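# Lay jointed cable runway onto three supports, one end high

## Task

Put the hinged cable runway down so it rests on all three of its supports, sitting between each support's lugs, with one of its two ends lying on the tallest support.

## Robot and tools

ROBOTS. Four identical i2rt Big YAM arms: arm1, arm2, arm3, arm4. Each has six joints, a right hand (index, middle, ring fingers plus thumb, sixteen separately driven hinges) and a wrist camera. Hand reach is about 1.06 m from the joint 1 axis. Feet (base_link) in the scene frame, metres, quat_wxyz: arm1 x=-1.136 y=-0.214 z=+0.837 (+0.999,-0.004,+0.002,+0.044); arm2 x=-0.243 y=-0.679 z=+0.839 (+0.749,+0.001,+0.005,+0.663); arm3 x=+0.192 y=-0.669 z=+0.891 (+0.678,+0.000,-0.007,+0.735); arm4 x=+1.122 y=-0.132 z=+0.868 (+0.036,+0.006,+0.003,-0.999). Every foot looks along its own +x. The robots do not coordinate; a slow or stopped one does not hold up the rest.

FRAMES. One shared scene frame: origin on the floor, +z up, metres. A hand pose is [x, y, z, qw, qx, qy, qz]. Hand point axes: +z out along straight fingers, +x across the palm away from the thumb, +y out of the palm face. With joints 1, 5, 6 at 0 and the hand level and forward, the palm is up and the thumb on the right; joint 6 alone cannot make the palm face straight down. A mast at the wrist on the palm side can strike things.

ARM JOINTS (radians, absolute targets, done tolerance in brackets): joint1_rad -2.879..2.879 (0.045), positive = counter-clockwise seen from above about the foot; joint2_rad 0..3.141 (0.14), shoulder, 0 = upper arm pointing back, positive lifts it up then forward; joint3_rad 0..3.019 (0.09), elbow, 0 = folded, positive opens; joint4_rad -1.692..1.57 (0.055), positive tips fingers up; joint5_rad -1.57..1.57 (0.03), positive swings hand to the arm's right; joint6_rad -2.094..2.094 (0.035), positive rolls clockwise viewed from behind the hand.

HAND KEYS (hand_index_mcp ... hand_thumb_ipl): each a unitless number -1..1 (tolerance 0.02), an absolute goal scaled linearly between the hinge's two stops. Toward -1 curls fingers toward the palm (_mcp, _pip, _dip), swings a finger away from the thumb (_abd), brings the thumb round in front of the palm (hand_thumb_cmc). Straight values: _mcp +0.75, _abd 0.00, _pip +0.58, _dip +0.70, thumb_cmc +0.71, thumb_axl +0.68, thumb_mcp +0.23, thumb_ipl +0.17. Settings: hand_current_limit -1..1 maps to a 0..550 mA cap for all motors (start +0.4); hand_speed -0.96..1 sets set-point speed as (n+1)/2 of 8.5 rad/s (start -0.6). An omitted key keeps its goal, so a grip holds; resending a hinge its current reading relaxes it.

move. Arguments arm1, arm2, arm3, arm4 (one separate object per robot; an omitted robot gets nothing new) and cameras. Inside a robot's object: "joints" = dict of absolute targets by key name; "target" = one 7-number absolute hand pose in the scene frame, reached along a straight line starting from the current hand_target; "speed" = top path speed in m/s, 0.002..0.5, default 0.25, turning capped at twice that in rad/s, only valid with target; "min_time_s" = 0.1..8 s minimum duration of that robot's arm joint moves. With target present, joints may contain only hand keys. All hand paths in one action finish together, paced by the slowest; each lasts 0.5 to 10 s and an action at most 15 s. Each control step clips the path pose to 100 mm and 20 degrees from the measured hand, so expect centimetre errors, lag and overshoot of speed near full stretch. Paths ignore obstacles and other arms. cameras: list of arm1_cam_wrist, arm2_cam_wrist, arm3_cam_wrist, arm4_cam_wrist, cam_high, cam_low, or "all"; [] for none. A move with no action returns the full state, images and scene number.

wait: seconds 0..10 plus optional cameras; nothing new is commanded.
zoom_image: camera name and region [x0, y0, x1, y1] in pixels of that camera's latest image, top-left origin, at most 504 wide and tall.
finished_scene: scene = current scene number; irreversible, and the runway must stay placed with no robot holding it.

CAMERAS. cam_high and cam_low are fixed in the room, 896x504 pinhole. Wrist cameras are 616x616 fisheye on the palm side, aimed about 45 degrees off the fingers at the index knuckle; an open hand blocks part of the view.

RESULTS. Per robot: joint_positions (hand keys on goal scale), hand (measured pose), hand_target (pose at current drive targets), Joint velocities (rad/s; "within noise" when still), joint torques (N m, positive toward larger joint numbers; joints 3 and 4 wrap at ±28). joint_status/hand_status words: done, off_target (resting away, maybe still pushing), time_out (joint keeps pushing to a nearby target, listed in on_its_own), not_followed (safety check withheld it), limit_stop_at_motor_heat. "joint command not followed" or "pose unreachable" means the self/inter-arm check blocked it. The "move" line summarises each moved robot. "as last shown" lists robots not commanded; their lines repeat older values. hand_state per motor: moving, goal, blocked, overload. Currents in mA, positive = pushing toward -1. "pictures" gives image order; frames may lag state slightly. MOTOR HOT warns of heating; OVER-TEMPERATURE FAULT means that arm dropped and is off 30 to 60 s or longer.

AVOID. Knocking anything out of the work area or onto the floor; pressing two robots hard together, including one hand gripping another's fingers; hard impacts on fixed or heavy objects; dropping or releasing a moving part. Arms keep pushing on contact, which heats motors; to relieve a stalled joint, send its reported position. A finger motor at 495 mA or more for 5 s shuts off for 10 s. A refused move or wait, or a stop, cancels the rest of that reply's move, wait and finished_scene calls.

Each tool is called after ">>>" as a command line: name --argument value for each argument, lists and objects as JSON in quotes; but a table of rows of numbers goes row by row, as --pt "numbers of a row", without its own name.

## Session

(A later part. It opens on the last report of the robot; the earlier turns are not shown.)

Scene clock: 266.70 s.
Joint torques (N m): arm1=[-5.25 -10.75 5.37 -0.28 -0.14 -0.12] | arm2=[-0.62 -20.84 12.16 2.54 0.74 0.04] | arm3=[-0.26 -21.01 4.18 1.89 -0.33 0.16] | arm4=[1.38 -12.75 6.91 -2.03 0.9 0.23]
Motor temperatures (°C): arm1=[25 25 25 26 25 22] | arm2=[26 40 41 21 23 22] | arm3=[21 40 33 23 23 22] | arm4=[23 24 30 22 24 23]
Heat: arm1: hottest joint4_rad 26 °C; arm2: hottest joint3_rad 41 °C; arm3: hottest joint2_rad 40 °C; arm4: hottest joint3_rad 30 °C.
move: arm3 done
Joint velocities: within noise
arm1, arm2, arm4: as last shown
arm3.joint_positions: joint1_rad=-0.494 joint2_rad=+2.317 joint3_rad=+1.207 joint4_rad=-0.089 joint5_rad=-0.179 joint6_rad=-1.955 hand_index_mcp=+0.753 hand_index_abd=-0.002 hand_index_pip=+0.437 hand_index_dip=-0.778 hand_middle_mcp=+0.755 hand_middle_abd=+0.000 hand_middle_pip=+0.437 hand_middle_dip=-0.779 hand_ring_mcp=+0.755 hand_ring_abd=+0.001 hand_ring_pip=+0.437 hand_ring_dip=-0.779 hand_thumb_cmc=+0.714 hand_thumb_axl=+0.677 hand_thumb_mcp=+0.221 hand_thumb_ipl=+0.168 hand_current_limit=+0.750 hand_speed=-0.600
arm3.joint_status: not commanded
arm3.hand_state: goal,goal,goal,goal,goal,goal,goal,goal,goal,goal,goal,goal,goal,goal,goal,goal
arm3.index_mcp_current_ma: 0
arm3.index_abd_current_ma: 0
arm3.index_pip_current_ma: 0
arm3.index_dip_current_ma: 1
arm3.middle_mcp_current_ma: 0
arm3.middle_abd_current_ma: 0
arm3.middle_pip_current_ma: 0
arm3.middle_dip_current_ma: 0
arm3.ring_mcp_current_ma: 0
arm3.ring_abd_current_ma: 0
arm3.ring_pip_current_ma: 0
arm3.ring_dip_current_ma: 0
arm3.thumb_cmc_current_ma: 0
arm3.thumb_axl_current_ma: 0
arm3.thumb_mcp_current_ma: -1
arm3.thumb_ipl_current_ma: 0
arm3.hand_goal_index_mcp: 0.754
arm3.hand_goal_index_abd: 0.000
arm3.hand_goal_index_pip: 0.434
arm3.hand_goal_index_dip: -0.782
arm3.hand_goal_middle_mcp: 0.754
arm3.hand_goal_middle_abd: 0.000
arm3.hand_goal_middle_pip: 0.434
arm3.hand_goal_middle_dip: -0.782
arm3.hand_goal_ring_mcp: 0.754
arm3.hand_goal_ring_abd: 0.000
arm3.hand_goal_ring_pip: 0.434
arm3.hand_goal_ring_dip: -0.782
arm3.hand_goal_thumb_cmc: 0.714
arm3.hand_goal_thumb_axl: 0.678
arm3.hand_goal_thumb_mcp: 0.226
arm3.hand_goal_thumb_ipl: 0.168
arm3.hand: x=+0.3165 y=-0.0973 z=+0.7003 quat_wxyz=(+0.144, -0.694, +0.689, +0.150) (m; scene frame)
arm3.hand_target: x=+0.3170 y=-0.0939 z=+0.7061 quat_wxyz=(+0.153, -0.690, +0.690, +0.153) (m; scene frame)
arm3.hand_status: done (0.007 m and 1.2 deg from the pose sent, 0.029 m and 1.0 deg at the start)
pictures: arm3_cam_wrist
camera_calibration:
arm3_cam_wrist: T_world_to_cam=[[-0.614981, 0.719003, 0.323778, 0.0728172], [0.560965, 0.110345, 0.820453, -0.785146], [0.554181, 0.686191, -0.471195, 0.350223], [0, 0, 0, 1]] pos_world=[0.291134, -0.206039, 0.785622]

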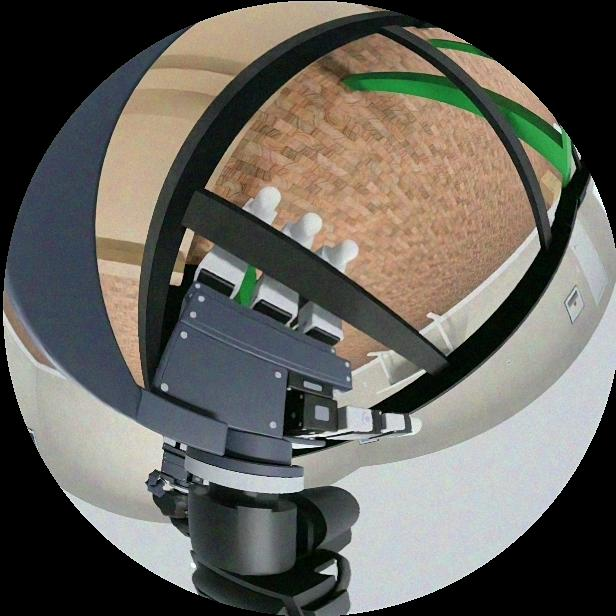

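>>> move --arm3 '{"target":[0.317,-0.108,0.738,-0.153,0.6903,-0.6903,-0.153],"speed":0.06}'

>>> move --arm3 '{"target":[0.317,-0.114,0.752,-0.153,0.6903,-0.6903,-0.153],"speed":0.06}' --cameras '["arm3_cam_wrist"]'

Scene clock: 268.20 s.
Joint torques (N m): arm1=[-5.19 -10.75 5.37 -0.28 -0.14 -0.12] | arm2=[-0.62 -20.89 12.14 2.52 0.74 0.04] | arm3=[-0.97 -20.01 4.59 0.72 -0.51 0.12] | arm4=[1.61 -12.51 6.82 -1.91 0.89 0.22]
Motor temperatures (°C): arm1=[25 25 25 26 25 22] | arm2=[26 40 41 21 23 22] | arm3=[21 40 33 23 23 22] | arm4=[23 24 30 22 24 23]
Heat: arm1: hottest joint4_rad 26 °C; arm2: hottest joint3_rad 41 °C; arm3: hottest joint2_rad 40 °C; arm4: hottest joint3_rad 30 °C.
move: arm3 done
Joint velocities: within noise
arm1, arm2, arm4: as last shown
arm3.joint_positions: joint1_rad=-0.495 joint2_rad=+2.223 joint3_rad=+1.146 joint4_rad=-0.093 joint5_rad=-0.179 joint6_rad=-1.955 hand_index_mcp=+0.753 hand_index_abd=-0.002 hand_index_pip=+0.437 hand_index_dip=-0.778 hand_middle_mcp=+0.755 hand_middle_abd=+0.000 hand_middle_pip=+0.437 hand_middle_dip=-0.779 hand_ring_mcp=+0.755 hand_ring_abd=+0.001 hand_ring_pip=+0.437 hand_ring_dip=-0.779 hand_thumb_cmc=+0.714 hand_thumb_axl=+0.677 hand_thumb_mcp=+0.221 hand_thumb_ipl=+0.168 hand_current_limit=+0.750 hand_speed=-0.600
arm3.joint_status: not commanded
arm3.hand_state: goal,goal,goal,goal,goal,goal,goal,goal,goal,goal,goal,goal,goal,goal,goal,goal
arm3.index_mcp_current_ma: 0
arm3.index_abd_current_ma: 0
arm3.index_pip_current_ma: 0
arm3.index_dip_current_ma: 1
arm3.middle_mcp_current_ma: 0
arm3.middle_abd_current_ma: 0
arm3.middle_pip_current_ma: 0
arm3.middle_dip_current_ma: 0
arm3.ring_mcp_current_ma: 0
arm3.ring_abd_current_ma: 0
arm3.ring_pip_current_ma: 0
arm3.ring_dip_current_ma: 0
arm3.thumb_cmc_current_ma: 0
arm3.thumb_axl_current_ma: 0
arm3.thumb_mcp_current_ma: -1
arm3.thumb_ipl_current_ma: 0
arm3.hand_goal_index_mcp: 0.754
arm3.hand_goal_index_abd: 0.000
arm3.hand_goal_index_pip: 0.434
arm3.hand_goal_index_dip: -0.782
arm3.hand_goal_middle_mcp: 0.754
arm3.hand_goal_middle_abd: 0.000
arm3.hand_goal_middle_pip: 0.434
arm3.hand_goal_middle_dip: -0.782
arm3.hand_goal_ring_mcp: 0.754
arm3.hand_goal_ring_abd: 0.000
arm3.hand_goal_ring_pip: 0.434
arm3.hand_goal_ring_dip: -0.782
arm3.hand_goal_thumb_cmc: 0.714
arm3.hand_goal_thumb_axl: 0.678
arm3.hand_goal_thumb_mcp: 0.226
arm3.hand_goal_thumb_ipl: 0.168
arm3.hand: x=+0.3143 y=-0.1024 z=+0.7366 quat_wxyz=(+0.158, -0.693, +0.686, +0.156) (m; scene frame)
arm3.hand_target: x=+0.3170 y=-0.1078 z=+0.7381 quat_wxyz=(+0.153, -0.690, +0.690, +0.153) (m; scene frame)
arm3.hand_status: done (0.006 m and 0.9 deg from the pose sent, 0.039 m and 1.2 deg at the start)
pictures: none

Scene clock: 269.23 s.
Joint torques (N m): arm1=[-5.25 -10.81 5.37 -0.29 -0.14 -0.12] | arm2=[-0.56 -20.89 12.11 2.52 0.74 0.05] | arm3=[-1.08 -20.01 4.53 0.66 -0.59 0.08] | arm4=[1.26 -12.45 6.87 -1.98 0.91 0.21]
Motor temperatures (°C): arm1=[25 25 25 26 25 22] | arm2=[26 40 41 21 23 22] | arm3=[21 39 33 23 23 22] | arm4=[23 24 30 22 24 23]
Heat: arm1: hottest joint4_rad 26 °C; arm2: hottest joint3_rad 41 °C; arm3: hottest joint2_rad 39 °C; arm4: hottest joint3_rad 30 °C.
move: arm3 done
Joint velocities: within noise
arm1, arm2, arm4: as last shown
arm3.joint_positions: joint1_rad=-0.499 joint2_rad=+2.187 joint3_rad=+1.124 joint4_rad=-0.108 joint5_rad=-0.179 joint6_rad=-1.955 hand_index_mcp=+0.753 hand_index_abd=-0.002 hand_index_pip=+0.437 hand_index_dip=-0.778 hand_middle_mcp=+0.755 hand_middle_abd=+0.000 hand_middle_pip=+0.437 hand_middle_dip=-0.779 hand_ring_mcp=+0.758 hand_ring_abd=+0.000 hand_ring_pip=+0.441 hand_ring_dip=-0.775 hand_thumb_cmc=+0.714 hand_thumb_axl=+0.677 hand_thumb_mcp=+0.221 hand_thumb_ipl=+0.168 hand_current_limit=+0.750 hand_speed=-0.600
arm3.joint_status: not commanded
arm3.hand_state: goal,goal,goal,goal,goal,goal,goal,goal,goal,goal,goal,goal,goal,goal,goal,goal
arm3.index_mcp_current_ma: 0
arm3.index_abd_current_ma: 0
arm3.index_pip_current_ma: 0
arm3.index_dip_current_ma: 1
arm3.middle_mcp_current_ma: 0
arm3.middle_abd_current_ma: 0
arm3.middle_pip_current_ma: 0
arm3.middle_dip_current_ma: 0
arm3.ring_mcp_current_ma: 1
arm3.ring_abd_current_ma: 0
arm3.ring_pip_current_ma: 1
arm3.ring_dip_current_ma: 2
arm3.thumb_cmc_current_ma: 0
arm3.thumb_axl_current_ma: 0
arm3.thumb_mcp_current_ma: -1
arm3.thumb_ipl_current_ma: 0
arm3.hand_goal_index_mcp: 0.754
arm3.hand_goal_index_abd: 0.000
arm3.hand_goal_index_pip: 0.434
arm3.hand_goal_index_dip: -0.782
arm3.hand_goal_middle_mcp: 0.754
arm3.hand_goal_middle_abd: 0.000
arm3.hand_goal_middle_pip: 0.434
arm3.hand_goal_middle_dip: -0.782
arm3.hand_goal_ring_mcp: 0.754
arm3.hand_goal_ring_abd: 0.000
arm3.hand_goal_ring_pip: 0.434
arm3.hand_goal_ring_dip: -0.782
arm3.hand_goal_thumb_cmc: 0.714
arm3.hand_goal_thumb_axl: 0.678
arm3.hand_goal_thumb_mcp: 0.226
arm3.hand_goal_thumb_ipl: 0.168
arm3.hand: x=+0.3146 y=-0.1081 z=+0.7487 quat_wxyz=(+0.157, -0.691, +0.688, +0.155) (m; scene frame)
arm3.hand_target: x=+0.3170 y=-0.1138 z=+0.7520 quat_wxyz=(+0.153, -0.690, +0.690, +0.153) (m; scene frame)
arm3.hand_status: done (0.007 m and 0.6 deg from the pose sent, 0.020 m and 0.8 deg at the start)
pictures: arm3_cam_wrist
camera_calibration:
arm3_cam_wrist: T_world_to_cam=[[-0.615003, 0.71354, 0.335605, 0.0541784], [0.552124, 0.0858098, 0.829335, -0.82912], [0.562966, 0.695339, -0.446736, 0.361402], [0, 0, 0, 1]] pos_world=[0.28764, -0.218809, 0.830887]

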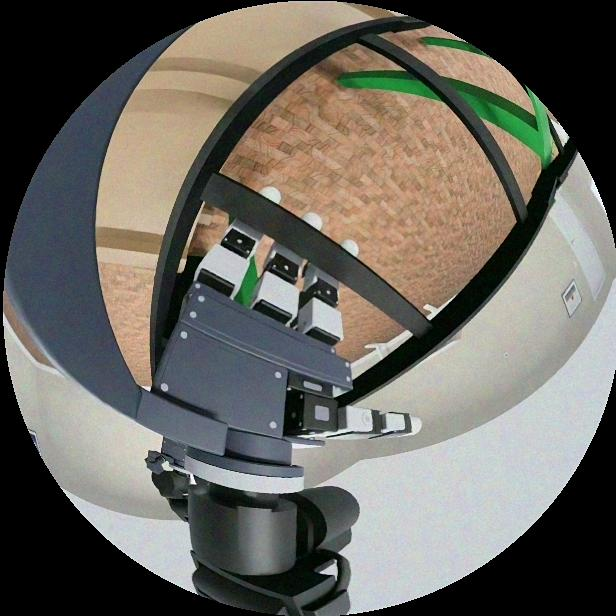

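>>> move --arm3 '{"target":[0.317,-0.122,0.768,-0.160,0.6888,-0.6888,-0.160],"speed":0.05}'

Scene clock: 270.30 s.
Joint torques (N m): arm1=[-5.25 -10.81 5.37 -0.28 -0.04 -0.12] | arm2=[-0.67 -20.89 12.11 2.45 0.74 0.04] | arm3=[-1.67 -22.24 3.1 0.64 -0.87 0.03] | arm4=[1.32 -12.22 6.8 -1.96 0.96 0.23]
Motor temperatures (°C): arm1=[25 25 25 26 25 22] | arm2=[26 40 41 21 23 22] | arm3=[21 39 32 23 23 22] | arm4=[23 24 30 22 24 23]
Heat: arm1: hottest joint4_rad 26 °C; arm2: hottest joint3_rad 41 °C; arm3: hottest joint2_rad 39 °C; arm4: hottest joint3_rad 30 °C.
move: arm3 off_target
Joint velocities: within noise
arm1, arm2, arm4: as last shown
arm1.joint_positions: joint1_rad=-0.209 joint2_rad=+1.754 joint3_rad=+0.555 joint4_rad=-0.494 joint5_rad=-0.411 joint6_rad=-0.168 hand_index_mcp=+0.788 hand_index_abd=-0.008 hand_index_pip=+0.497 hand_index_dip=-0.711 hand_middle_mcp=+0.777 hand_middle_abd=+0.004 hand_middle_pip=+0.480 hand_middle_dip=-0.722 hand_ring_mcp=+0.769 hand_ring_abd=-0.003 hand_ring_pip=+0.470 hand_ring_dip=-0.735 hand_thumb_cmc=+0.714 hand_thumb_axl=+0.677 hand_thumb_mcp=+0.894 hand_thumb_ipl=+0.798 hand_current_limit=+0.750 hand_speed=-0.600
arm1.ring_abd_current_ma: -1
arm1.ring_pip_current_ma: 47
arm1.ring_dip_current_ma: 75
arm1.hand: x=-0.7770 y=-0.1967 z=+0.7254 quat_wxyz=(-0.168, +0.685, +0.698, +0.124) (m; scene frame)
arm1.hand_target: x=-0.7549 y=-0.2172 z=+0.7417 quat_wxyz=(-0.141, +0.693, +0.693, +0.141) (m; scene frame)
arm2.joint_positions: joint1_rad=+0.360 joint2_rad=+2.227 joint3_rad=+1.688 joint4_rad=-0.888 joint5_rad=-0.004 joint6_rad=+1.782 hand_index_mcp=+0.861 hand_index_abd=-0.109 hand_index_pip=+0.684 hand_index_dip=-0.650 hand_middle_mcp=+0.757 hand_middle_abd=-0.003 hand_middle_pip=+0.580 hand_middle_dip=-0.778 hand_ring_mcp=+0.753 hand_ring_abd=+0.001 hand_ring_pip=+0.579 hand_ring_dip=-0.778 hand_thumb_cmc=+0.714 hand_thumb_axl=+0.677 hand_thumb_mcp=+0.222 hand_thumb_ipl=+0.168 hand_current_limit=+0.750 hand_speed=-0.600
arm2.index_dip_current_ma: 467
arm2.middle_mcp_current_ma: 3
arm2.middle_pip_current_ma: 4
arm2.hand: x=-0.3166 y=-0.0488 z=+0.7778 quat_wxyz=(-0.063, +0.696, +0.715, +0.032) (m; scene frame)
arm3.joint_positions: joint1_rad=-0.499 joint2_rad=+2.168 joint3_rad=+1.100 joint4_rad=-0.096 joint5_rad=-0.184 joint6_rad=-1.955 hand_index_mcp=+0.764 hand_index_abd=-0.002 hand_index_pip=+0.446 hand_index_dip=-0.769 hand_middle_mcp=+0.777 hand_middle_abd=+0.001 hand_middle_pip=+0.457 hand_middle_dip=-0.760 hand_ring_mcp=+0.787 hand_ring_abd=+0.004 hand_ring_pip=+0.471 hand_ring_dip=-0.749 hand_thumb_cmc=+0.714 hand_thumb_axl=+0.677 hand_thumb_mcp=+0.221 hand_thumb_ipl=+0.168 hand_current_limit=+0.750 hand_speed=-0.600
arm3.joint_status: not commanded
arm3.hand_state: goal,goal,goal,goal,blocked,goal,blocked,blocked,blocked,goal,blocked,blocked,goal,goal,goal,goal
arm3.index_mcp_current_ma: 3
arm3.index_abd_current_ma: 0
arm3.index_pip_current_ma: 4
arm3.index_dip_current_ma: 5
arm3.middle_mcp_current_ma: 15
arm3.middle_abd_current_ma: 0
arm3.middle_pip_current_ma: 14
arm3.middle_dip_current_ma: 13
arm3.ring_mcp_current_ma: 29
arm3.ring_abd_current_ma: 1
arm3.ring_pip_current_ma: 32
arm3.ring_dip_current_ma: 27
arm3.thumb_cmc_current_ma: 0
arm3.thumb_axl_current_ma: 0
arm3.thumb_mcp_current_ma: -1
arm3.thumb_ipl_current_ma: 0
arm3.hand_goal_index_mcp: 0.754
arm3.hand_goal_index_abd: 0.000
arm3.hand_goal_index_pip: 0.434
arm3.hand_goal_index_dip: -0.782
arm3.hand_goal_middle_mcp: 0.754
arm3.hand_goal_middle_abd: 0.000
arm3.hand_goal_middle_pip: 0.434
arm3.hand_goal_middle_dip: -0.782
arm3.hand_goal_ring_mcp: 0.754
arm3.hand_goal_ring_abd: 0.000
arm3.hand_goal_ring_pip: 0.434
arm3.hand_goal_ring_dip: -0.782
arm3.hand_goal_thumb_cmc: 0.714
arm3.hand_goal_thumb_axl: 0.678
arm3.hand_goal_thumb_mcp: 0.226
arm3.hand_goal_thumb_ipl: 0.168
arm3.hand: x=+0.3116 y=-0.1129 z=+0.7538 quat_wxyz=(+0.160, -0.691, +0.687, +0.159) (m; scene frame)
arm3.hand_target: x=+0.3167 y=-0.1215 z=+0.7673 quat_wxyz=(+0.160, -0.689, +0.689, +0.160) (m; scene frame)
arm3.hand_status: off_target (0.018 m and 0.4 deg from the pose sent, 0.024 m and 0.7 deg at the start)
arm4.joint_positions: joint1_rad=+0.313 joint2_rad=+1.735 joint3_rad=+0.693 joint4_rad=-0.732 joint5_rad=+0.370 joint6_rad=+0.418 hand_index_mcp=+0.759 hand_index_abd=-0.006 hand_index_pip=+0.454 hand_index_dip=-0.752 hand_middle_mcp=+0.764 hand_middle_abd=-0.007 hand_middle_pip=+0.470 hand_middle_dip=-0.729 hand_ring_mcp=+0.771 hand_ring_abd=-0.014 hand_ring_pip=+0.483 hand_ring_dip=-0.708 hand_thumb_cmc=+0.714 hand_thumb_axl=+0.677 hand_thumb_mcp=+0.898 hand_thumb_ipl=+0.799 hand_current_limit=+0.750 hand_speed=-0.600
arm4.middle_abd_current_ma: -24
arm4.ring_abd_current_ma: -49
arm4.hand: x=+0.7395 y=-0.1633 z=+0.8018 quat_wxyz=(-0.167, +0.693, -0.689, -0.130) (m; scene frame)
arm4.hand_target: x=+0.7225 y=-0.1753 z=+0.8270 quat_wxyz=(-0.146, +0.692, -0.692, -0.147) (m; scene frame)
pictures: none

>>> move --arm3 '{"target":[0.317,-0.129,0.783,-0.160,0.6888,-0.6888,-0.160],"speed":0.05}'

Scene clock: 271.37 s.
Joint torques (N m): arm1=[-5.19 -10.87 5.34 -0.29 0.25 -0.11] | arm2=[-0.62 -20.95 12.14 2.39 0.74 0.01] | arm3=[-1.96 -24.59 2.7 -0.17 -0.93 -0.02] | arm4=[0.62 -12.75 6.75 -1.51 1.02 0.23]
Motor temperatures (°C): arm1=[25 25 25 26 25 22] | arm2=[26 39 41 21 23 22] | arm3=[21 39 32 23 23 22] | arm4=[23 24 30 22 24 23]
Heat: arm1: hottest joint4_rad 26 °C; arm2: hottest joint3_rad 41 °C; arm3: hottest joint2_rad 39 °C; arm4: hottest joint3_rad 30 °C.
move: arm3 off_target
Joint velocities: within noise
arm1, arm2, arm4: as last shown
arm1.joint_positions: joint1_rad=-0.209 joint2_rad=+1.755 joint3_rad=+0.555 joint4_rad=-0.494 joint5_rad=-0.419 joint6_rad=-0.169 hand_index_mcp=+0.791 hand_index_abd=-0.008 hand_index_pip=+0.497 hand_index_dip=-0.719 hand_middle_mcp=+0.779 hand_middle_abd=+0.002 hand_middle_pip=+0.481 hand_middle_dip=-0.722 hand_ring_mcp=+0.770 hand_ring_abd=-0.006 hand_ring_pip=+0.474 hand_ring_dip=-0.728 hand_thumb_cmc=+0.714 hand_thumb_axl=+0.677 hand_thumb_mcp=+0.894 hand_thumb_ipl=+0.798 hand_current_limit=+0.750 hand_speed=-0.600
arm1.index_mcp_current_ma: 54
arm1.index_dip_current_ma: 117
arm1.middle_mcp_current_ma: 29
arm1.middle_abd_current_ma: 0
arm1.middle_pip_current_ma: 74
arm1.middle_dip_current_ma: 110
arm1.ring_mcp_current_ma: 14
arm1.ring_abd_current_ma: -2
arm1.ring_pip_current_ma: 57
arm1.ring_dip_current_ma: 93
arm1.hand: x=-0.7772 y=-0.1954 z=+0.7254 quat_wxyz=(-0.171, +0.684, +0.698, +0.126) (m; scene frame)
arm1.hand_target: x=-0.7548 y=-0.2172 z=+0.7418 quat_wxyz=(-0.141, +0.693, +0.693, +0.141) (m; scene frame)
arm2.joint_positions: joint1_rad=+0.360 joint2_rad=+2.227 joint3_rad=+1.688 joint4_rad=-0.886 joint5_rad=-0.004 joint6_rad=+1.787 hand_index_mcp=+0.861 hand_index_abd=-0.107 hand_index_pip=+0.684 hand_index_dip=-0.658 hand_middle_mcp=+0.755 hand_middle_abd=-0.003 hand_middle_pip=+0.579 hand_middle_dip=-0.779 hand_ring_mcp=+0.753 hand_ring_abd=+0.001 hand_ring_pip=+0.579 hand_ring_dip=-0.778 hand_thumb_cmc=+0.714 hand_thumb_axl=+0.677 hand_thumb_mcp=+0.222 hand_thumb_ipl=+0.168 hand_current_limit=+0.750 hand_speed=-0.600
arm2.index_abd_current_ma: -290
arm2.index_dip_current_ma: 432
arm2.middle_mcp_current_ma: 1
arm2.middle_pip_current_ma: 2
arm2.middle_dip_current_ma: 3
arm2.hand: x=-0.3170 y=-0.0487 z=+0.7777 quat_wxyz=(-0.064, +0.697, +0.713, +0.032) (m; scene frame)
arm2.hand_target: x=-0.3112 y=-0.0138 z=+0.8010 quat_wxyz=(-0.102, +0.698, +0.705, +0.066) (m; scene frame)
arm3.joint_positions: joint1_rad=-0.499 joint2_rad=+2.155 joint3_rad=+1.081 joint4_rad=-0.096 joint5_rad=-0.184 joint6_rad=-1.955 hand_index_mcp=+0.784 hand_index_abd=+0.000 hand_index_pip=+0.462 hand_index_dip=-0.754 hand_middle_mcp=+0.794 hand_middle_abd=+0.003 hand_middle_pip=+0.474 hand_middle_dip=-0.742 hand_ring_mcp=+0.801 hand_ring_abd=+0.006 hand_ring_pip=+0.490 hand_ring_dip=-0.729 hand_thumb_cmc=+0.714 hand_thumb_axl=+0.677 hand_thumb_mcp=+0.221 hand_thumb_ipl=+0.168 hand_current_limit=+0.750 hand_speed=-0.600
arm3.joint_status: not commanded
arm3.hand_state: blocked,goal,blocked,blocked,blocked,goal,blocked,blocked,blocked,goal,blocked,blocked,goal,goal,goal,goal
arm3.index_mcp_current_ma: 25
arm3.index_abd_current_ma: 0
arm3.index_pip_current_ma: 20
arm3.index_dip_current_ma: 19
arm3.middle_mcp_current_ma: 42
arm3.middle_abd_current_ma: 0
arm3.middle_pip_current_ma: 37
arm3.middle_dip_current_ma: 37
arm3.ring_mcp_current_ma: 55
arm3.ring_abd_current_ma: 1
arm3.ring_pip_current_ma: 66
arm3.ring_dip_current_ma: 62
arm3.thumb_cmc_current_ma: 0
arm3.thumb_axl_current_ma: 0
arm3.thumb_mcp_current_ma: -1
arm3.thumb_ipl_current_ma: 0
arm3.hand_goal_index_mcp: 0.754
arm3.hand_goal_index_abd: 0.000
arm3.hand_goal_index_pip: 0.434
arm3.hand_goal_index_dip: -0.782
arm3.hand_goal_middle_mcp: 0.754
arm3.hand_goal_middle_abd: 0.000
arm3.hand_goal_middle_pip: 0.434
arm3.hand_goal_middle_dip: -0.782
arm3.hand_goal_ring_mcp: 0.754
arm3.hand_goal_ring_abd: 0.000
arm3.hand_goal_ring_pip: 0.434
arm3.hand_goal_ring_dip: -0.782
arm3.hand_goal_thumb_cmc: 0.714
arm3.hand_goal_thumb_axl: 0.678
arm3.hand_goal_thumb_mcp: 0.226
arm3.hand_goal_thumb_ipl: 0.168
arm3.hand: x=+0.3088 y=-0.1189 z=+0.7559 quat_wxyz=(+0.157, -0.691, +0.687, +0.158) (m; scene frame)
arm3.hand_target: x=+0.3164 y=-0.1283 z=+0.7808 quat_wxyz=(+0.160, -0.689, +0.689, +0.160) (m; scene frame)
arm3.hand_status: off_target (0.030 m and 0.5 deg from the pose sent, 0.034 m and 0.4 deg at the start)
arm4.joint_positions: joint1_rad=+0.318 joint2_rad=+1.733 joint3_rad=+0.693 joint4_rad=-0.741 joint5_rad=+0.369 joint6_rad=+0.418 hand_index_mcp=+0.760 hand_index_abd=-0.006 hand_index_pip=+0.454 hand_index_dip=-0.752 hand_middle_mcp=+0.764 hand_middle_abd=-0.007 hand_middle_pip=+0.470 hand_middle_dip=-0.731 hand_ring_mcp=+0.771 hand_ring_abd=-0.014 hand_ring_pip=+0.482 hand_ring_dip=-0.712 hand_thumb_cmc=+0.714 hand_thumb_axl=+0.677 hand_thumb_mcp=+0.898 hand_thumb_ipl=+0.799 hand_current_limit=+0.750 hand_speed=-0.600
arm4.index_mcp_current_ma: 24
arm4.middle_dip_current_ma: 223
arm4.ring_pip_current_ma: 210
arm4.ring_dip_current_ma: 313
arm4.hand: x=+0.7412 y=-0.1648 z=+0.8020 quat_wxyz=(-0.170, +0.695, -0.686, -0.129) (m; scene frame)
arm4.hand_target: x=+0.7225 y=-0.1751 z=+0.8271 quat_wxyz=(-0.146, +0.692, -0.692, -0.147) (m; scene frame)
pictures: none

>>> move --arm2 '{"joints":{"joint2_rad":2.254,"joint3_rad":1.712,"joint4_rad":-0.781},"min_time_s":1.5}'

Scene clock: 275.00 s.
Joint torques (N m): arm1=[-5.19 -11.28 5.3 -0.31 0.33 -0.07] | arm2=[-0.73 -19.9 11.17 3.25 0.67 0.02] | arm3=[-2.02 -24.41 3.49 -0.18 -1.09 -0.02] | arm4=[0.62 -12.04 6.68 -1.16 1.01 0.22]
Motor temperatures (°C): arm1=[25 25 25 26 25 22] | arm2=[26 39 40 21 23 22] | arm3=[21 38 32 23 23 22] | arm4=[23 24 30 22 24 23]
Heat: arm1: hottest joint4_rad 26 °C; arm2: hottest joint3_rad 40 °C; arm3: hottest joint2_rad 38 °C; arm4: hottest joint3_rad 30 °C.
move: arm2 time_out
Joint velocities: within noise
arm1.joint_positions: joint1_rad=-0.209 joint2_rad=+1.760 joint3_rad=+0.555 joint4_rad=-0.494 joint5_rad=-0.421 joint6_rad=-0.174 hand_index_mcp=+0.797 hand_index_abd=-0.008 hand_index_pip=+0.502 hand_index_dip=-0.708 hand_middle_mcp=+0.780 hand_middle_abd=+0.003 hand_middle_pip=+0.484 hand_middle_dip=-0.718 hand_ring_mcp=+0.767 hand_ring_abd=-0.004 hand_ring_pip=+0.471 hand_ring_dip=-0.731 hand_thumb_cmc=+0.714 hand_thumb_axl=+0.677 hand_thumb_mcp=+0.894 hand_thumb_ipl=+0.798 hand_current_limit=+0.750 hand_speed=-0.600
arm1.joint_status: not commanded
arm1.hand_state: blocked,goal,blocked,blocked,blocked,goal,blocked,blocked,goal,goal,blocked,blocked,goal,goal,goal,goal
arm1.index_mcp_current_ma: 71
arm1.index_abd_current_ma: -4
arm1.index_pip_current_ma: 132
arm1.index_dip_current_ma: 153
arm1.middle_mcp_current_ma: 32
arm1.middle_abd_current_ma: 1
arm1.middle_pip_current_ma: 81
arm1.middle_dip_current_ma: 121
arm1.ring_mcp_current_ma: 10
arm1.ring_abd_current_ma: -1
arm1.ring_pip_current_ma: 51
arm1.ring_dip_current_ma: 84
arm1.thumb_cmc_current_ma: 0
arm1.thumb_axl_current_ma: 0
arm1.thumb_mcp_current_ma: -4
arm1.thumb_ipl_current_ma: -1
arm1.hand_goal_index_mcp: 0.754
arm1.hand_goal_index_abd: 0.000
arm1.hand_goal_index_pip: 0.434
arm1.hand_goal_index_dip: -0.782
arm1.hand_goal_middle_mcp: 0.754
arm1.hand_goal_middle_abd: 0.000
arm1.hand_goal_middle_pip: 0.434
arm1.hand_goal_middle_dip: -0.782
arm1.hand_goal_ring_mcp: 0.754
arm1.hand_goal_ring_abd: 0.000
arm1.hand_goal_ring_pip: 0.434
arm1.hand_goal_ring_dip: -0.782
arm1.hand_goal_thumb_cmc: 0.714
arm1.hand_goal_thumb_axl: 0.678
arm1.hand_goal_thumb_mcp: 0.900
arm1.hand_goal_thumb_ipl: 0.800
arm1.hand: x=-0.7781 y=-0.1946 z=+0.7241 quat_wxyz=(-0.173, +0.682, +0.699, +0.126) (m; scene frame)
arm1.hand_target: x=-0.7548 y=-0.2172 z=+0.7418 quat_wxyz=(-0.141, +0.693, +0.693, +0.141) (m; scene frame)
arm1.hand_status: not commanded
arm2.joint_positions: joint1_rad=+0.363 joint2_rad=+2.250 joint3_rad=+1.674 joint4_rad=-0.847 joint5_rad=-0.002 joint6_rad=+1.785 hand_index_mcp=+0.774 hand_index_abd=-0.012 hand_index_pip=+0.590 hand_index_dip=-0.772 hand_middle_mcp=+0.755 hand_middle_abd=-0.002 hand_middle_pip=+0.579 hand_middle_dip=-0.779 hand_ring_mcp=+0.753 hand_ring_abd=+0.001 hand_ring_pip=+0.579 hand_ring_dip=-0.778 hand_thumb_cmc=+0.714 hand_thumb_axl=+0.677 hand_thumb_mcp=+0.222 hand_thumb_ipl=+0.168 hand_current_limit=+0.750 hand_speed=-0.600
arm2.joint_status: joint4_rad time_out (moved +0.039 of +0.105); the others done
arm2.hand_state: goal,goal,goal,goal,goal,goal,goal,goal,goal,goal,goal,goal,goal,goal,goal,goal
arm2.index_mcp_current_ma: 38
arm2.index_abd_current_ma: -14
arm2.index_pip_current_ma: 21
arm2.index_dip_current_ma: 14
arm2.middle_mcp_current_ma: 1
arm2.middle_abd_current_ma: -2
arm2.middle_pip_current_ma: 2
arm2.middle_dip_current_ma: 3
arm2.ring_mcp_current_ma: 0
arm2.ring_abd_current_ma: 0
arm2.ring_pip_current_ma: 2
arm2.ring_dip_current_ma: 4
arm2.thumb_cmc_current_ma: 0
arm2.thumb_axl_current_ma: 0
arm2.thumb_mcp_current_ma: -6
arm2.thumb_ipl_current_ma: 0
arm2.hand_goal_index_mcp: 0.754
arm2.hand_goal_index_abd: 0.000
arm2.hand_goal_index_pip: 0.576
arm2.hand_goal_index_dip: -0.782
arm2.hand_goal_middle_mcp: 0.754
arm2.hand_goal_middle_abd: 0.000
arm2.hand_goal_middle_pip: 0.576
arm2.hand_goal_middle_dip: -0.782
arm2.hand_goal_ring_mcp: 0.754
arm2.hand_goal_ring_abd: 0.000
arm2.hand_goal_ring_pip: 0.576
arm2.hand_goal_ring_dip: -0.782
arm2.hand_goal_thumb_cmc: 0.714
arm2.hand_goal_thumb_axl: 0.678
arm2.hand_goal_thumb_mcp: 0.226
arm2.hand_goal_thumb_ipl: 0.168
arm2.on_its_own: joint4_rad reads -0.847 and still pushes toward -0.781 since a time_out
arm2.hand: x=-0.3181 y=-0.0497 z=+0.7594 quat_wxyz=(-0.064, +0.696, +0.715, +0.033) (m; scene frame)
arm2.hand_target: x=-0.3111 y=-0.0160 z=+0.7709 quat_wxyz=(-0.102, +0.699, +0.705, +0.066) (m; scene frame)
arm2.hand_status: not commanded
arm3: as last shown
arm3.joint_positions: joint1_rad=-0.500 joint2_rad=+2.155 joint3_rad=+1.071 joint4_rad=-0.096 joint5_rad=-0.181 joint6_rad=-1.955 hand_index_mcp=+0.787 hand_index_abd=+0.000 hand_index_pip=+0.463 hand_index_dip=-0.762 hand_middle_mcp=+0.802 hand_middle_abd=+0.004 hand_middle_pip=+0.483 hand_middle_dip=-0.732 hand_ring_mcp=+0.807 hand_ring_abd=+0.007 hand_ring_pip=+0.511 hand_ring_dip=-0.698 hand_thumb_cmc=+0.714 hand_thumb_axl=+0.677 hand_thumb_mcp=+0.221 hand_thumb_ipl=+0.168 hand_current_limit=+0.750 hand_speed=-0.600
arm3.index_mcp_current_ma: 30
arm3.index_pip_current_ma: 21
arm3.index_dip_current_ma: 11
arm3.middle_mcp_current_ma: 55
arm3.middle_pip_current_ma: 52
arm3.middle_dip_current_ma: 54
arm3.ring_mcp_current_ma: 68
arm3.ring_pip_current_ma: 117
arm3.ring_dip_current_ma: 139
arm3.hand: x=+0.3074 y=-0.1240 z=+0.7529 quat_wxyz=(+0.153, -0.692, +0.689, +0.154) (m; scene frame)
arm3.hand_target: x=+0.3166 y=-0.1282 z=+0.7809 quat_wxyz=(+0.160, -0.689, +0.689, +0.160) (m; scene frame)
arm4.joint_positions: joint1_rad=+0.320 joint2_rad=+1.730 joint3_rad=+0.693 joint4_rad=-0.752 joint5_rad=+0.369 joint6_rad=+0.418 hand_index_mcp=+0.758 hand_index_abd=-0.006 hand_index_pip=+0.442 hand_index_dip=-0.773 hand_middle_mcp=+0.764 hand_middle_abd=-0.008 hand_middle_pip=+0.466 hand_middle_dip=-0.745 hand_ring_mcp=+0.772 hand_ring_abd=-0.014 hand_ring_pip=+0.482 hand_ring_dip=-0.712 hand_thumb_cmc=+0.714 hand_thumb_axl=+0.677 hand_thumb_mcp=+0.898 hand_thumb_ipl=+0.799 hand_current_limit=+0.750 hand_speed=-0.600
arm4.joint_status: not commanded
arm4.hand_state: goal,goal,goal,goal,goal,goal,blocked,blocked,goal,goal,blocked,blocked,goal,goal,goal,goal
arm4.index_mcp_current_ma: 15
arm4.index_abd_current_ma: -18
arm4.index_pip_current_ma: 31
arm4.index_dip_current_ma: 36
arm4.middle_mcp_current_ma: 42
arm4.middle_abd_current_ma: -25
arm4.middle_pip_current_ma: 136
arm4.middle_dip_current_ma: 158
arm4.ring_mcp_current_ma: 79
arm4.ring_abd_current_ma: -49
arm4.ring_pip_current_ma: 210
arm4.ring_dip_current_ma: 313
arm4.thumb_cmc_current_ma: 0
arm4.thumb_axl_current_ma: -2
arm4.thumb_mcp_current_ma: -7
arm4.thumb_ipl_current_ma: -5
arm4.hand_goal_index_mcp: 0.754
arm4.hand_goal_index_abd: 0.000
arm4.hand_goal_index_pip: 0.434
arm4.hand_goal_index_dip: -0.782
arm4.hand_goal_middle_mcp: 0.754
arm4.hand_goal_middle_abd: 0.000
arm4.hand_goal_middle_pip: 0.434
arm4.hand_goal_middle_dip: -0.782
arm4.hand_goal_ring_mcp: 0.754
arm4.hand_goal_ring_abd: 0.000
arm4.hand_goal_ring_pip: 0.434
arm4.hand_goal_ring_dip: -0.782
arm4.hand_goal_thumb_cmc: 0.714
arm4.hand_goal_thumb_axl: 0.678
arm4.hand_goal_thumb_mcp: 0.900
arm4.hand_goal_thumb_ipl: 0.800
arm4.hand: x=+0.7431 y=-0.1650 z=+0.8029 quat_wxyz=(-0.173, +0.696, -0.685, -0.127) (m; scene frame)
arm4.hand_target: x=+0.7224 y=-0.1752 z=+0.8271 quat_wxyz=(-0.146, +0.692, -0.692, -0.147) (m; scene frame)
arm4.hand_status: not commanded
pictures: none

>>> move --arm2 '{"target":[-0.315,-0.050,0.712,-0.1,0.7,0.7,0.1],"speed":0.06}' --cameras '["arm2_cam_wrist"]'

Scene clock: 277.10 s.
Joint torques (N m): arm1=[-4.13 -11.34 5.29 -0.29 -0.43 -0.06] | arm2=[0.73 -18.67 7.82 1.68 0.38 0.14] | arm3=[-1.67 -24.7 5.03 0.08 -1.39 -0.01] | arm4=[0.56 -11.05 6.93 -0.81 0.84 0.24]
Motor temperatures (°C): arm1=[25 25 25 26 25 22] | arm2=[26 39 40 21 23 22] | arm3=[21 38 32 23 23 22] | arm4=[23 24 30 22 24 23]
Heat: arm1: hottest joint4_rad 26 °C; arm2: hottest joint3_rad 40 °C; arm3: hottest joint2_rad 38 °C; arm4: hottest joint3_rad 30 °C.
move: arm2 done
Joint velocities: within noise
arm1, arm3, arm4: as last shown
arm1.joint_positions: joint1_rad=-0.223 joint2_rad=+1.761 joint3_rad=+0.555 joint4_rad=-0.494 joint5_rad=-0.401 joint6_rad=-0.174 hand_index_mcp=+0.799 hand_index_abd=+0.011 hand_index_pip=+0.527 hand_index_dip=-0.669 hand_middle_mcp=+0.780 hand_middle_abd=+0.009 hand_middle_pip=+0.483 hand_middle_dip=-0.735 hand_ring_mcp=+0.755 hand_ring_abd=+0.001 hand_ring_pip=+0.437 hand_ring_dip=-0.778 hand_thumb_cmc=+0.714 hand_thumb_axl=+0.677 hand_thumb_mcp=+0.894 hand_thumb_ipl=+0.798 hand_current_limit=+0.750 hand_speed=-0.600
arm1.hand_state: blocked,goal,blocked,blocked,blocked,goal,blocked,blocked,goal,goal,goal,goal,goal,goal,goal,goal
arm1.index_mcp_current_ma: 75
arm1.index_abd_current_ma: 6
arm1.index_pip_current_ma: 216
arm1.index_dip_current_ma: 297
arm1.middle_abd_current_ma: 5
arm1.middle_pip_current_ma: 77
arm1.middle_dip_current_ma: 75
arm1.ring_mcp_current_ma: 0
arm1.ring_abd_current_ma: 0
arm1.ring_pip_current_ma: 1
arm1.ring_dip_current_ma: 1
arm1.hand: x=-0.7786 y=-0.2027 z=+0.7228 quat_wxyz=(-0.166, +0.688, +0.696, +0.119) (m; scene frame)
arm1.hand_target: x=-0.7549 y=-0.2172 z=+0.7418 quat_wxyz=(-0.141, +0.693, +0.693, +0.141) (m; scene frame)
arm2.joint_positions: joint1_rad=+0.379 joint2_rad=+2.261 joint3_rad=+1.537 joint4_rad=-0.581 joint5_rad=+0.076 joint6_rad=+1.803 hand_index_mcp=+0.756 hand_index_abd=-0.001 hand_index_pip=+0.578 hand_index_dip=-0.778 hand_middle_mcp=+0.755 hand_middle_abd=-0.002 hand_middle_pip=+0.579 hand_middle_dip=-0.779 hand_ring_mcp=+0.753 hand_ring_abd=+0.001 hand_ring_pip=+0.579 hand_ring_dip=-0.778 hand_thumb_cmc=+0.714 hand_thumb_axl=+0.677 hand_thumb_mcp=+0.222 hand_thumb_ipl=+0.168 hand_current_limit=+0.750 hand_speed=-0.600
arm2.joint_status: not commanded
arm2.hand_state: goal,goal,goal,goal,goal,goal,goal,goal,goal,goal,goal,goal,goal,goal,goal,goal
arm2.index_mcp_current_ma: 1
arm2.index_abd_current_ma: -1
arm2.index_pip_current_ma: 1
arm2.index_dip_current_ma: 3
arm2.middle_mcp_current_ma: 1
arm2.middle_abd_current_ma: -1
arm2.middle_pip_current_ma: 2
arm2.middle_dip_current_ma: 3
arm2.ring_mcp_current_ma: 0
arm2.ring_abd_current_ma: 0
arm2.ring_pip_current_ma: 2
arm2.ring_dip_current_ma: 4
arm2.thumb_cmc_current_ma: 0
arm2.thumb_axl_current_ma: 0
arm2.thumb_mcp_current_ma: -6
arm2.thumb_ipl_current_ma: 0
arm2.hand_goal_index_mcp: 0.754
arm2.hand_goal_index_abd: 0.000
arm2.hand_goal_index_pip: 0.576
arm2.hand_goal_index_dip: -0.782
arm2.hand_goal_middle_mcp: 0.754
arm2.hand_goal_middle_abd: 0.000
arm2.hand_goal_middle_pip: 0.576
arm2.hand_goal_middle_dip: -0.782
arm2.hand_goal_ring_mcp: 0.754
arm2.hand_goal_ring_abd: 0.000
arm2.hand_goal_ring_pip: 0.576
arm2.hand_goal_ring_dip: -0.782
arm2.hand_goal_thumb_cmc: 0.714
arm2.hand_goal_thumb_axl: 0.678
arm2.hand_goal_thumb_mcp: 0.226
arm2.hand_goal_thumb_ipl: 0.168
arm2.hand: x=-0.3150 y=-0.0532 z=+0.7183 quat_wxyz=(-0.095, +0.696, +0.706, +0.095) (m; scene frame)
arm2.hand_target: x=-0.3150 y=-0.0500 z=+0.7121 quat_wxyz=(-0.100, +0.700, +0.700, +0.100) (m; scene frame)
arm2.hand_status: done (0.007 m and 1.2 deg from the pose sent, 0.047 m and 8.8 deg at the start)
arm3.joint_positions: joint1_rad=-0.504 joint2_rad=+2.163 joint3_rad=+1.050 joint4_rad=-0.104 joint5_rad=-0.174 joint6_rad=-1.957 hand_index_mcp=+0.756 hand_index_abd=-0.001 hand_index_pip=+0.437 hand_index_dip=-0.778 hand_middle_mcp=+0.820 hand_middle_abd=-0.006 hand_middle_pip=+0.487 hand_middle_dip=-0.732 hand_ring_mcp=+0.827 hand_ring_abd=+0.000 hand_ring_pip=+0.554 hand_ring_dip=-0.636 hand_thumb_cmc=+0.714 hand_thumb_axl=+0.677 hand_thumb_mcp=+0.221 hand_thumb_ipl=+0.168 hand_current_limit=+0.750 hand_speed=-0.600
arm3.hand_state: goal,goal,goal,goal,blocked,goal,blocked,blocked,blocked,goal,blocked,blocked,goal,goal,goal,goal
arm3.index_mcp_current_ma: 0
arm3.index_pip_current_ma: 0
arm3.index_dip_current_ma: 1
arm3.middle_mcp_current_ma: 100
arm3.middle_abd_current_ma: -1
arm3.middle_pip_current_ma: 60
arm3.middle_dip_current_ma: 55
arm3.ring_mcp_current_ma: 118
arm3.ring_abd_current_ma: 0
arm3.ring_pip_current_ma: 258
arm3.ring_dip_current_ma: 373
arm3.hand: x=+0.3043 y=-0.1391 z=+0.7422 quat_wxyz=(+0.138, -0.692, +0.694, +0.144) (m; scene frame)
arm3.hand_target: x=+0.3165 y=-0.1282 z=+0.7809 quat_wxyz=(+0.160, -0.689, +0.689, +0.160) (m; scene frame)
arm4.joint_positions: joint1_rad=+0.321 joint2_rad=+1.718 joint3_rad=+0.693 joint4_rad=-0.761 joint5_rad=+0.373 joint6_rad=+0.418 hand_index_mcp=+0.755 hand_index_abd=-0.006 hand_index_pip=+0.437 hand_index_dip=-0.779 hand_middle_mcp=+0.755 hand_middle_abd=-0.007 hand_middle_pip=+0.437 hand_middle_dip=-0.778 hand_ring_mcp=+0.776 hand_ring_abd=-0.016 hand_ring_pip=+0.482 hand_ring_dip=-0.731 hand_thumb_cmc=+0.714 hand_thumb_axl=+0.677 hand_thumb_mcp=+0.898 hand_thumb_ipl=+0.799 hand_current_limit=+0.750 hand_speed=-0.600
arm4.hand_state: goal,goal,goal,goal,goal,goal,goal,goal,blocked,goal,blocked,blocked,goal,goal,goal,goal
arm4.index_mcp_current_ma: 3
arm4.index_pip_current_ma: 10
arm4.index_dip_current_ma: 12
arm4.middle_mcp_current_ma: 4
arm4.middle_abd_current_ma: -24
arm4.middle_pip_current_ma: 12
arm4.middle_dip_current_ma: 15
arm4.ring_mcp_current_ma: 98
arm4.ring_abd_current_ma: -57
arm4.ring_dip_current_ma: 223
arm4.hand: x=+0.7425 y=-0.1647 z=+0.8073 quat_wxyz=(-0.172, +0.696, -0.684, -0.130) (m; scene frame)
arm4.hand_target: x=+0.7225 y=-0.1752 z=+0.8270 quat_wxyz=(-0.146, +0.692, -0.692, -0.147) (m; scene frame)
pictures: arm2_cam_wrist
camera_calibration:
arm2_cam_wrist: T_world_to_cam=[[0.617014, -0.767192, -0.175244, 0.311207], [-0.590995, -0.598779, 0.540545, -0.644542], [-0.519634, -0.229956, -0.822861, 0.542535], [0, 0, 0, 1]] pos_world=[-0.29102, -0.022424, 0.849372]

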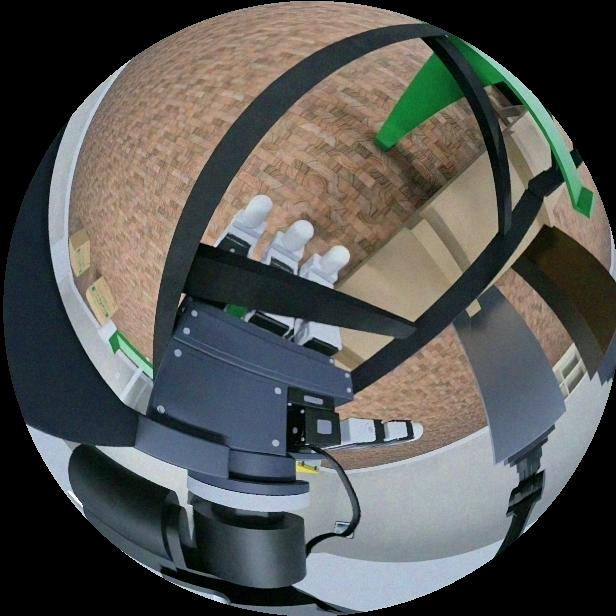

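>>> move --arm2 '{"target":[-0.318,-0.055,0.700,-0.1,0.7,0.7,0.1],"speed":0.06}' --arm3 '{"target":[0.317,-0.128,0.795,-0.1651,0.6876,-0.6876,-0.1651],"speed":0.05}'

>>> move --arm2 '{"target":[-0.39,-0.055,0.700,-0.1,0.7,0.7,0.1],"speed":0.08}' --cameras '["arm2_cam_wrist","arm3_cam_wrist"]'

Scene clock: 278.77 s.
Joint torques (N m): arm1=[-3.84 -11.34 5.27 -0.29 -0.6 -0.06] | arm2=[1.08 -18.37 7.38 1.59 0.36 0.16] | arm3=[-1.67 -26.93 4.66 0.05 -1.62 0] | arm4=[0.5 -10.99 6.83 -0.81 0.8 0.24]
Motor temperatures (°C): arm1=[25 25 25 26 25 22] | arm2=[26 38 39 21 23 22] | arm3=[21 38 32 23 23 22] | arm4=[23 24 30 22 24 23]
Heat: arm1: hottest joint4_rad 26 °C; arm2: hottest joint3_rad 39 °C; arm3: hottest joint2_rad 38 °C; arm4: hottest joint3_rad 30 °C.
move: arm2 done; arm3 off_target
Joint velocities: within noise
arm1, arm4: as last shown
arm1.joint_positions: joint1_rad=-0.226 joint2_rad=+1.761 joint3_rad=+0.555 joint4_rad=-0.494 joint5_rad=-0.397 joint6_rad=-0.174 hand_index_mcp=+0.799 hand_index_abd=+0.017 hand_index_pip=+0.527 hand_index_dip=-0.667 hand_middle_mcp=+0.780 hand_middle_abd=+0.009 hand_middle_pip=+0.479 hand_middle_dip=-0.741 hand_ring_mcp=+0.755 hand_ring_abd=+0.001 hand_ring_pip=+0.437 hand_ring_dip=-0.778 hand_thumb_cmc=+0.714 hand_thumb_axl=+0.677 hand_thumb_mcp=+0.894 hand_thumb_ipl=+0.798 hand_current_limit=+0.750 hand_speed=-0.600
arm1.index_mcp_current_ma: 76
arm1.index_abd_current_ma: 12
arm1.index_dip_current_ma: 304
arm1.middle_pip_current_ma: 67
arm1.middle_dip_current_ma: 60
arm1.hand: x=-0.7787 y=-0.2047 z=+0.7225 quat_wxyz=(-0.165, +0.690, +0.695, +0.118) (m; scene frame)
arm1.hand_target: x=-0.7548 y=-0.2172 z=+0.7418 quat_wxyz=(-0.141, +0.693, +0.693, +0.141) (m; scene frame)
arm2.joint_positions: joint1_rad=+0.381 joint2_rad=+2.273 joint3_rad=+1.525 joint4_rad=-0.549 joint5_rad=+0.078 joint6_rad=+1.807 hand_index_mcp=+0.756 hand_index_abd=-0.001 hand_index_pip=+0.578 hand_index_dip=-0.778 hand_middle_mcp=+0.755 hand_middle_abd=-0.002 hand_middle_pip=+0.579 hand_middle_dip=-0.779 hand_ring_mcp=+0.753 hand_ring_abd=+0.001 hand_ring_pip=+0.579 hand_ring_dip=-0.778 hand_thumb_cmc=+0.714 hand_thumb_axl=+0.677 hand_thumb_mcp=+0.222 hand_thumb_ipl=+0.168 hand_current_limit=+0.750 hand_speed=-0.600
arm2.joint_status: not commanded
arm2.hand_state: goal,goal,goal,goal,goal,goal,goal,goal,goal,goal,goal,goal,goal,goal,goal,goal
arm2.index_mcp_current_ma: 1
arm2.index_abd_current_ma: -1
arm2.index_pip_current_ma: 1
arm2.index_dip_current_ma: 3
arm2.middle_mcp_current_ma: 1
arm2.middle_abd_current_ma: -1
arm2.middle_pip_current_ma: 2
arm2.middle_dip_current_ma: 3
arm2.ring_mcp_current_ma: 0
arm2.ring_abd_current_ma: 0
arm2.ring_pip_current_ma: 2
arm2.ring_dip_current_ma: 4
arm2.thumb_cmc_current_ma: 0
arm2.thumb_axl_current_ma: 0
arm2.thumb_mcp_current_ma: -6
arm2.thumb_ipl_current_ma: 0
arm2.hand_goal_index_mcp: 0.754
arm2.hand_goal_index_abd: 0.000
arm2.hand_goal_index_pip: 0.576
arm2.hand_goal_index_dip: -0.782
arm2.hand_goal_middle_mcp: 0.754
arm2.hand_goal_middle_abd: 0.000
arm2.hand_goal_middle_pip: 0.576
arm2.hand_goal_middle_dip: -0.782
arm2.hand_goal_ring_mcp: 0.754
arm2.hand_goal_ring_abd: 0.000
arm2.hand_goal_ring_pip: 0.576
arm2.hand_goal_ring_dip: -0.782
arm2.hand_goal_thumb_cmc: 0.714
arm2.hand_goal_thumb_axl: 0.678
arm2.hand_goal_thumb_mcp: 0.226
arm2.hand_goal_thumb_ipl: 0.168
arm2.hand: x=-0.3160 y=-0.0543 z=+0.7088 quat_wxyz=(-0.099, +0.696, +0.705, +0.098) (m; scene frame)
arm2.hand_target: x=-0.3180 y=-0.0551 z=+0.7002 quat_wxyz=(-0.100, +0.700, +0.700, +0.100) (m; scene frame)
arm2.hand_status: done (0.009 m and 0.8 deg from the pose sent, 0.019 m and 1.2 deg at the start)
arm3.joint_positions: joint1_rad=-0.506 joint2_rad=+2.163 joint3_rad=+1.043 joint4_rad=-0.104 joint5_rad=-0.174 joint6_rad=-1.957 hand_index_mcp=+0.756 hand_index_abd=-0.001 hand_index_pip=+0.437 hand_index_dip=-0.778 hand_middle_mcp=+0.820 hand_middle_abd=-0.005 hand_middle_pip=+0.487 hand_middle_dip=-0.734 hand_ring_mcp=+0.830 hand_ring_abd=-0.001 hand_ring_pip=+0.557 hand_ring_dip=-0.632 hand_thumb_cmc=+0.714 hand_thumb_axl=+0.677 hand_thumb_mcp=+0.221 hand_thumb_ipl=+0.168 hand_current_limit=+0.750 hand_speed=-0.600
arm3.joint_status: not commanded
arm3.hand_state: goal,goal,goal,goal,blocked,goal,blocked,blocked,blocked,goal,blocked,blocked,goal,goal,goal,goal
arm3.index_mcp_current_ma: 0
arm3.index_abd_current_ma: 0
arm3.index_pip_current_ma: 0
arm3.index_dip_current_ma: 1
arm3.middle_mcp_current_ma: 100
arm3.middle_abd_current_ma: -1
arm3.middle_pip_current_ma: 60
arm3.middle_dip_current_ma: 50
arm3.ring_mcp_current_ma: 128
arm3.ring_abd_current_ma: 0
arm3.ring_pip_current_ma: 270
arm3.ring_dip_current_ma: 389
arm3.thumb_cmc_current_ma: 0
arm3.thumb_axl_current_ma: 0
arm3.thumb_mcp_current_ma: -1
arm3.thumb_ipl_current_ma: 0
arm3.hand_goal_index_mcp: 0.754
arm3.hand_goal_index_abd: 0.000
arm3.hand_goal_index_pip: 0.434
arm3.hand_goal_index_dip: -0.782
arm3.hand_goal_middle_mcp: 0.754
arm3.hand_goal_middle_abd: 0.000
arm3.hand_goal_middle_pip: 0.434
arm3.hand_goal_middle_dip: -0.782
arm3.hand_goal_ring_mcp: 0.754
arm3.hand_goal_ring_abd: 0.000
arm3.hand_goal_ring_pip: 0.434
arm3.hand_goal_ring_dip: -0.782
arm3.hand_goal_thumb_cmc: 0.714
arm3.hand_goal_thumb_axl: 0.678
arm3.hand_goal_thumb_mcp: 0.226
arm3.hand_goal_thumb_ipl: 0.168
arm3.hand: x=+0.3037 y=-0.1430 z=+0.7404 quat_wxyz=(+0.135, -0.691, +0.695, +0.143) (m; scene frame)
arm3.hand_target: x=+0.3163 y=-0.1282 z=+0.7912 quat_wxyz=(+0.165, -0.688, +0.687, +0.165) (m; scene frame)
arm3.hand_status: off_target (0.058 m and 4.4 deg from the pose sent, 0.055 m and 4.0 deg at the start)
arm4.joint_positions: joint1_rad=+0.321 joint2_rad=+1.715 joint3_rad=+0.693 joint4_rad=-0.761 joint5_rad=+0.374 joint6_rad=+0.419 hand_index_mcp=+0.755 hand_index_abd=-0.006 hand_index_pip=+0.437 hand_index_dip=-0.779 hand_middle_mcp=+0.755 hand_middle_abd=-0.007 hand_middle_pip=+0.437 hand_middle_dip=-0.778 hand_ring_mcp=+0.776 hand_ring_abd=-0.016 hand_ring_pip=+0.471 hand_ring_dip=-0.745 hand_thumb_cmc=+0.714 hand_thumb_axl=+0.677 hand_thumb_mcp=+0.898 hand_thumb_ipl=+0.799 hand_current_limit=+0.750 hand_speed=-0.600
arm4.ring_pip_current_ma: 158
arm4.ring_dip_current_ma: 158
arm4.hand: x=+0.7419 y=-0.1648 z=+0.8083 quat_wxyz=(-0.171, +0.696, -0.685, -0.131) (m; scene frame)
arm4.hand_target: x=+0.7225 y=-0.1752 z=+0.8271 quat_wxyz=(-0.146, +0.692, -0.692, -0.147) (m; scene frame)
pictures: none

Scene clock: 280.67 s.
Joint torques (N m): arm1=[-3.66 -11.34 5.29 -0.31 -0.71 -0.06] | arm2=[1.49 -19.02 10.95 0.21 0.29 0.15] | arm3=[-1.61 -26.87 4.64 0.05 -1.62 0.01] | arm4=[0.26 -10.81 6.89 -0.85 0.81 0.23]
Motor temperatures (°C): arm1=[25 25 25 26 25 22] | arm2=[26 38 39 21 23 22] | arm3=[21 38 31 23 23 22] | arm4=[23 24 30 22 24 23]
Heat: arm1: hottest joint4_rad 26 °C; arm2: hottest joint3_rad 39 °C; arm3: hottest joint2_rad 38 °C; arm4: hottest joint3_rad 30 °C.
move: arm2 off_target
Joint velocities: within noise
arm1, arm3, arm4: as last shown
arm1.joint_positions: joint1_rad=-0.229 joint2_rad=+1.761 joint3_rad=+0.555 joint4_rad=-0.494 joint5_rad=-0.395 joint6_rad=-0.174 hand_index_mcp=+0.799 hand_index_abd=+0.020 hand_index_pip=+0.527 hand_index_dip=-0.667 hand_middle_mcp=+0.780 hand_middle_abd=+0.009 hand_middle_pip=+0.476 hand_middle_dip=-0.743 hand_ring_mcp=+0.755 hand_ring_abd=+0.001 hand_ring_pip=+0.437 hand_ring_dip=-0.778 hand_thumb_cmc=+0.714 hand_thumb_axl=+0.677 hand_thumb_mcp=+0.894 hand_thumb_ipl=+0.798 hand_current_limit=+0.750 hand_speed=-0.600
arm1.index_abd_current_ma: 15
arm1.middle_pip_current_ma: 62
arm1.middle_dip_current_ma: 55
arm1.hand: x=-0.7788 y=-0.2059 z=+0.7224 quat_wxyz=(-0.164, +0.691, +0.695, +0.117) (m; scene frame)
arm1.hand_target: x=-0.7548 y=-0.2171 z=+0.7418 quat_wxyz=(-0.141, +0.693, +0.693, +0.141) (m; scene frame)
arm2.joint_positions: joint1_rad=+0.489 joint2_rad=+2.318 joint3_rad=+1.574 joint4_rad=-0.576 joint5_rad=+0.109 joint6_rad=+1.913 hand_index_mcp=+0.755 hand_index_abd=-0.001 hand_index_pip=+0.578 hand_index_dip=-0.778 hand_middle_mcp=+0.755 hand_middle_abd=-0.002 hand_middle_pip=+0.579 hand_middle_dip=-0.779 hand_ring_mcp=+0.753 hand_ring_abd=+0.001 hand_ring_pip=+0.579 hand_ring_dip=-0.778 hand_thumb_cmc=+0.714 hand_thumb_axl=+0.677 hand_thumb_mcp=+0.222 hand_thumb_ipl=+0.168 hand_current_limit=+0.750 hand_speed=-0.600
arm2.joint_status: not commanded
arm2.hand_state: goal,goal,goal,goal,goal,goal,goal,goal,goal,goal,goal,goal,goal,goal,goal,goal
arm2.index_mcp_current_ma: 1
arm2.index_abd_current_ma: -1
arm2.index_pip_current_ma: 1
arm2.index_dip_current_ma: 3
arm2.middle_mcp_current_ma: 1
arm2.middle_abd_current_ma: -1
arm2.middle_pip_current_ma: 2
arm2.middle_dip_current_ma: 3
arm2.ring_mcp_current_ma: 0
arm2.ring_abd_current_ma: 0
arm2.ring_pip_current_ma: 2
arm2.ring_dip_current_ma: 4
arm2.thumb_cmc_current_ma: 0
arm2.thumb_axl_current_ma: 0
arm2.thumb_mcp_current_ma: -6
arm2.thumb_ipl_current_ma: 0
arm2.hand_goal_index_mcp: 0.754
arm2.hand_goal_index_abd: 0.000
arm2.hand_goal_index_pip: 0.576
arm2.hand_goal_index_dip: -0.782
arm2.hand_goal_middle_mcp: 0.754
arm2.hand_goal_middle_abd: 0.000
arm2.hand_goal_middle_pip: 0.576
arm2.hand_goal_middle_dip: -0.782
arm2.hand_goal_ring_mcp: 0.754
arm2.hand_goal_ring_abd: 0.000
arm2.hand_goal_ring_pip: 0.576
arm2.hand_goal_ring_dip: -0.782
arm2.hand_goal_thumb_cmc: 0.714
arm2.hand_goal_thumb_axl: 0.678
arm2.hand_goal_thumb_mcp: 0.226
arm2.hand_goal_thumb_ipl: 0.168
arm2.hand: x=-0.3821 y=-0.0682 z=+0.6961 quat_wxyz=(-0.092, +0.697, +0.705, +0.096) (m; scene frame)
arm2.hand_target: x=-0.3899 y=-0.0556 z=+0.7002 quat_wxyz=(-0.100, +0.700, +0.700, +0.100) (m; scene frame)
arm2.hand_status: off_target (0.016 m and 1.3 deg from the pose sent, 0.075 m and 0.8 deg at the start)
arm3.joint_positions: joint1_rad=-0.506 joint2_rad=+2.163 joint3_rad=+1.043 joint4_rad=-0.104 joint5_rad=-0.174 joint6_rad=-1.957 hand_index_mcp=+0.756 hand_index_abd=-0.001 hand_index_pip=+0.437 hand_index_dip=-0.778 hand_middle_mcp=+0.820 hand_middle_abd=-0.005 hand_middle_pip=+0.487 hand_middle_dip=-0.734 hand_ring_mcp=+0.830 hand_ring_abd=-0.002 hand_ring_pip=+0.558 hand_ring_dip=-0.631 hand_thumb_cmc=+0.714 hand_thumb_axl=+0.677 hand_thumb_mcp=+0.221 hand_thumb_ipl=+0.168 hand_current_limit=+0.750 hand_speed=-0.600
arm3.ring_mcp_current_ma: 129
arm3.ring_pip_current_ma: 272
arm3.ring_dip_current_ma: 394
arm3.hand: x=+0.3039 y=-0.1431 z=+0.7404 quat_wxyz=(+0.135, -0.691, +0.695, +0.143) (m; scene frame)
arm4.hand: x=+0.7419 y=-0.1649 z=+0.8084 quat_wxyz=(-0.171, +0.696, -0.685, -0.131) (m; scene frame)
pictures: arm2_cam_wrist, arm3_cam_wrist
camera_calibration:
arm2_cam_wrist: T_world_to_cam=[[0.615243, -0.769945, -0.169295, 0.332165], [-0.596229, -0.594951, 0.539022, -0.682009], [-0.515739, -0.23069, -0.825103, 0.488937], [0, 0, 0, 1]] pos_world=[-0.358831, -0.03722, 0.827275]
arm3_cam_wrist: T_world_to_cam=[[-0.604722, 0.733815, 0.30956, 0.0944851], [0.566401, 0.122995, 0.8149, -0.801664], [0.559911, 0.668123, -0.490011, 0.417191], [0, 0, 0, 1]] pos_world=[0.277611, -0.249469, 0.828455]

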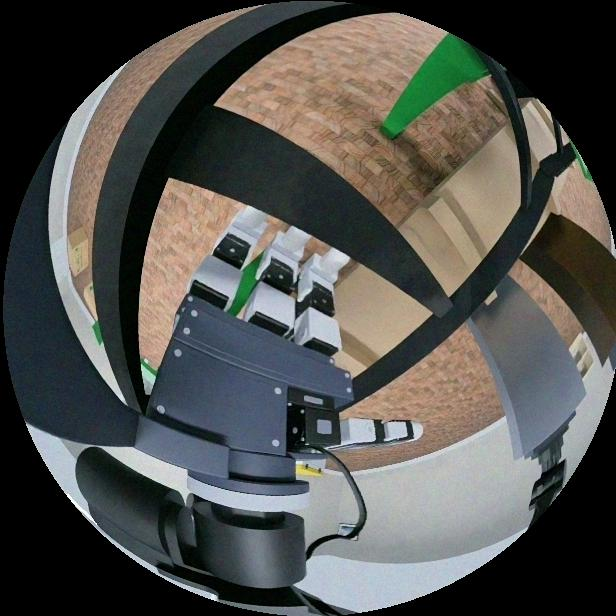

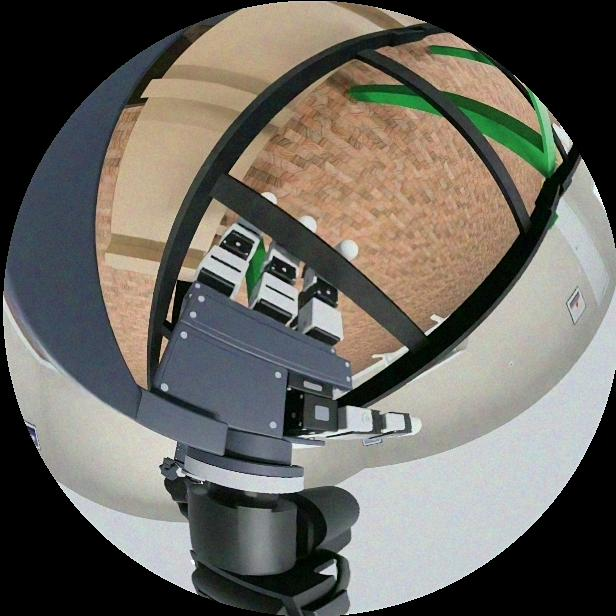

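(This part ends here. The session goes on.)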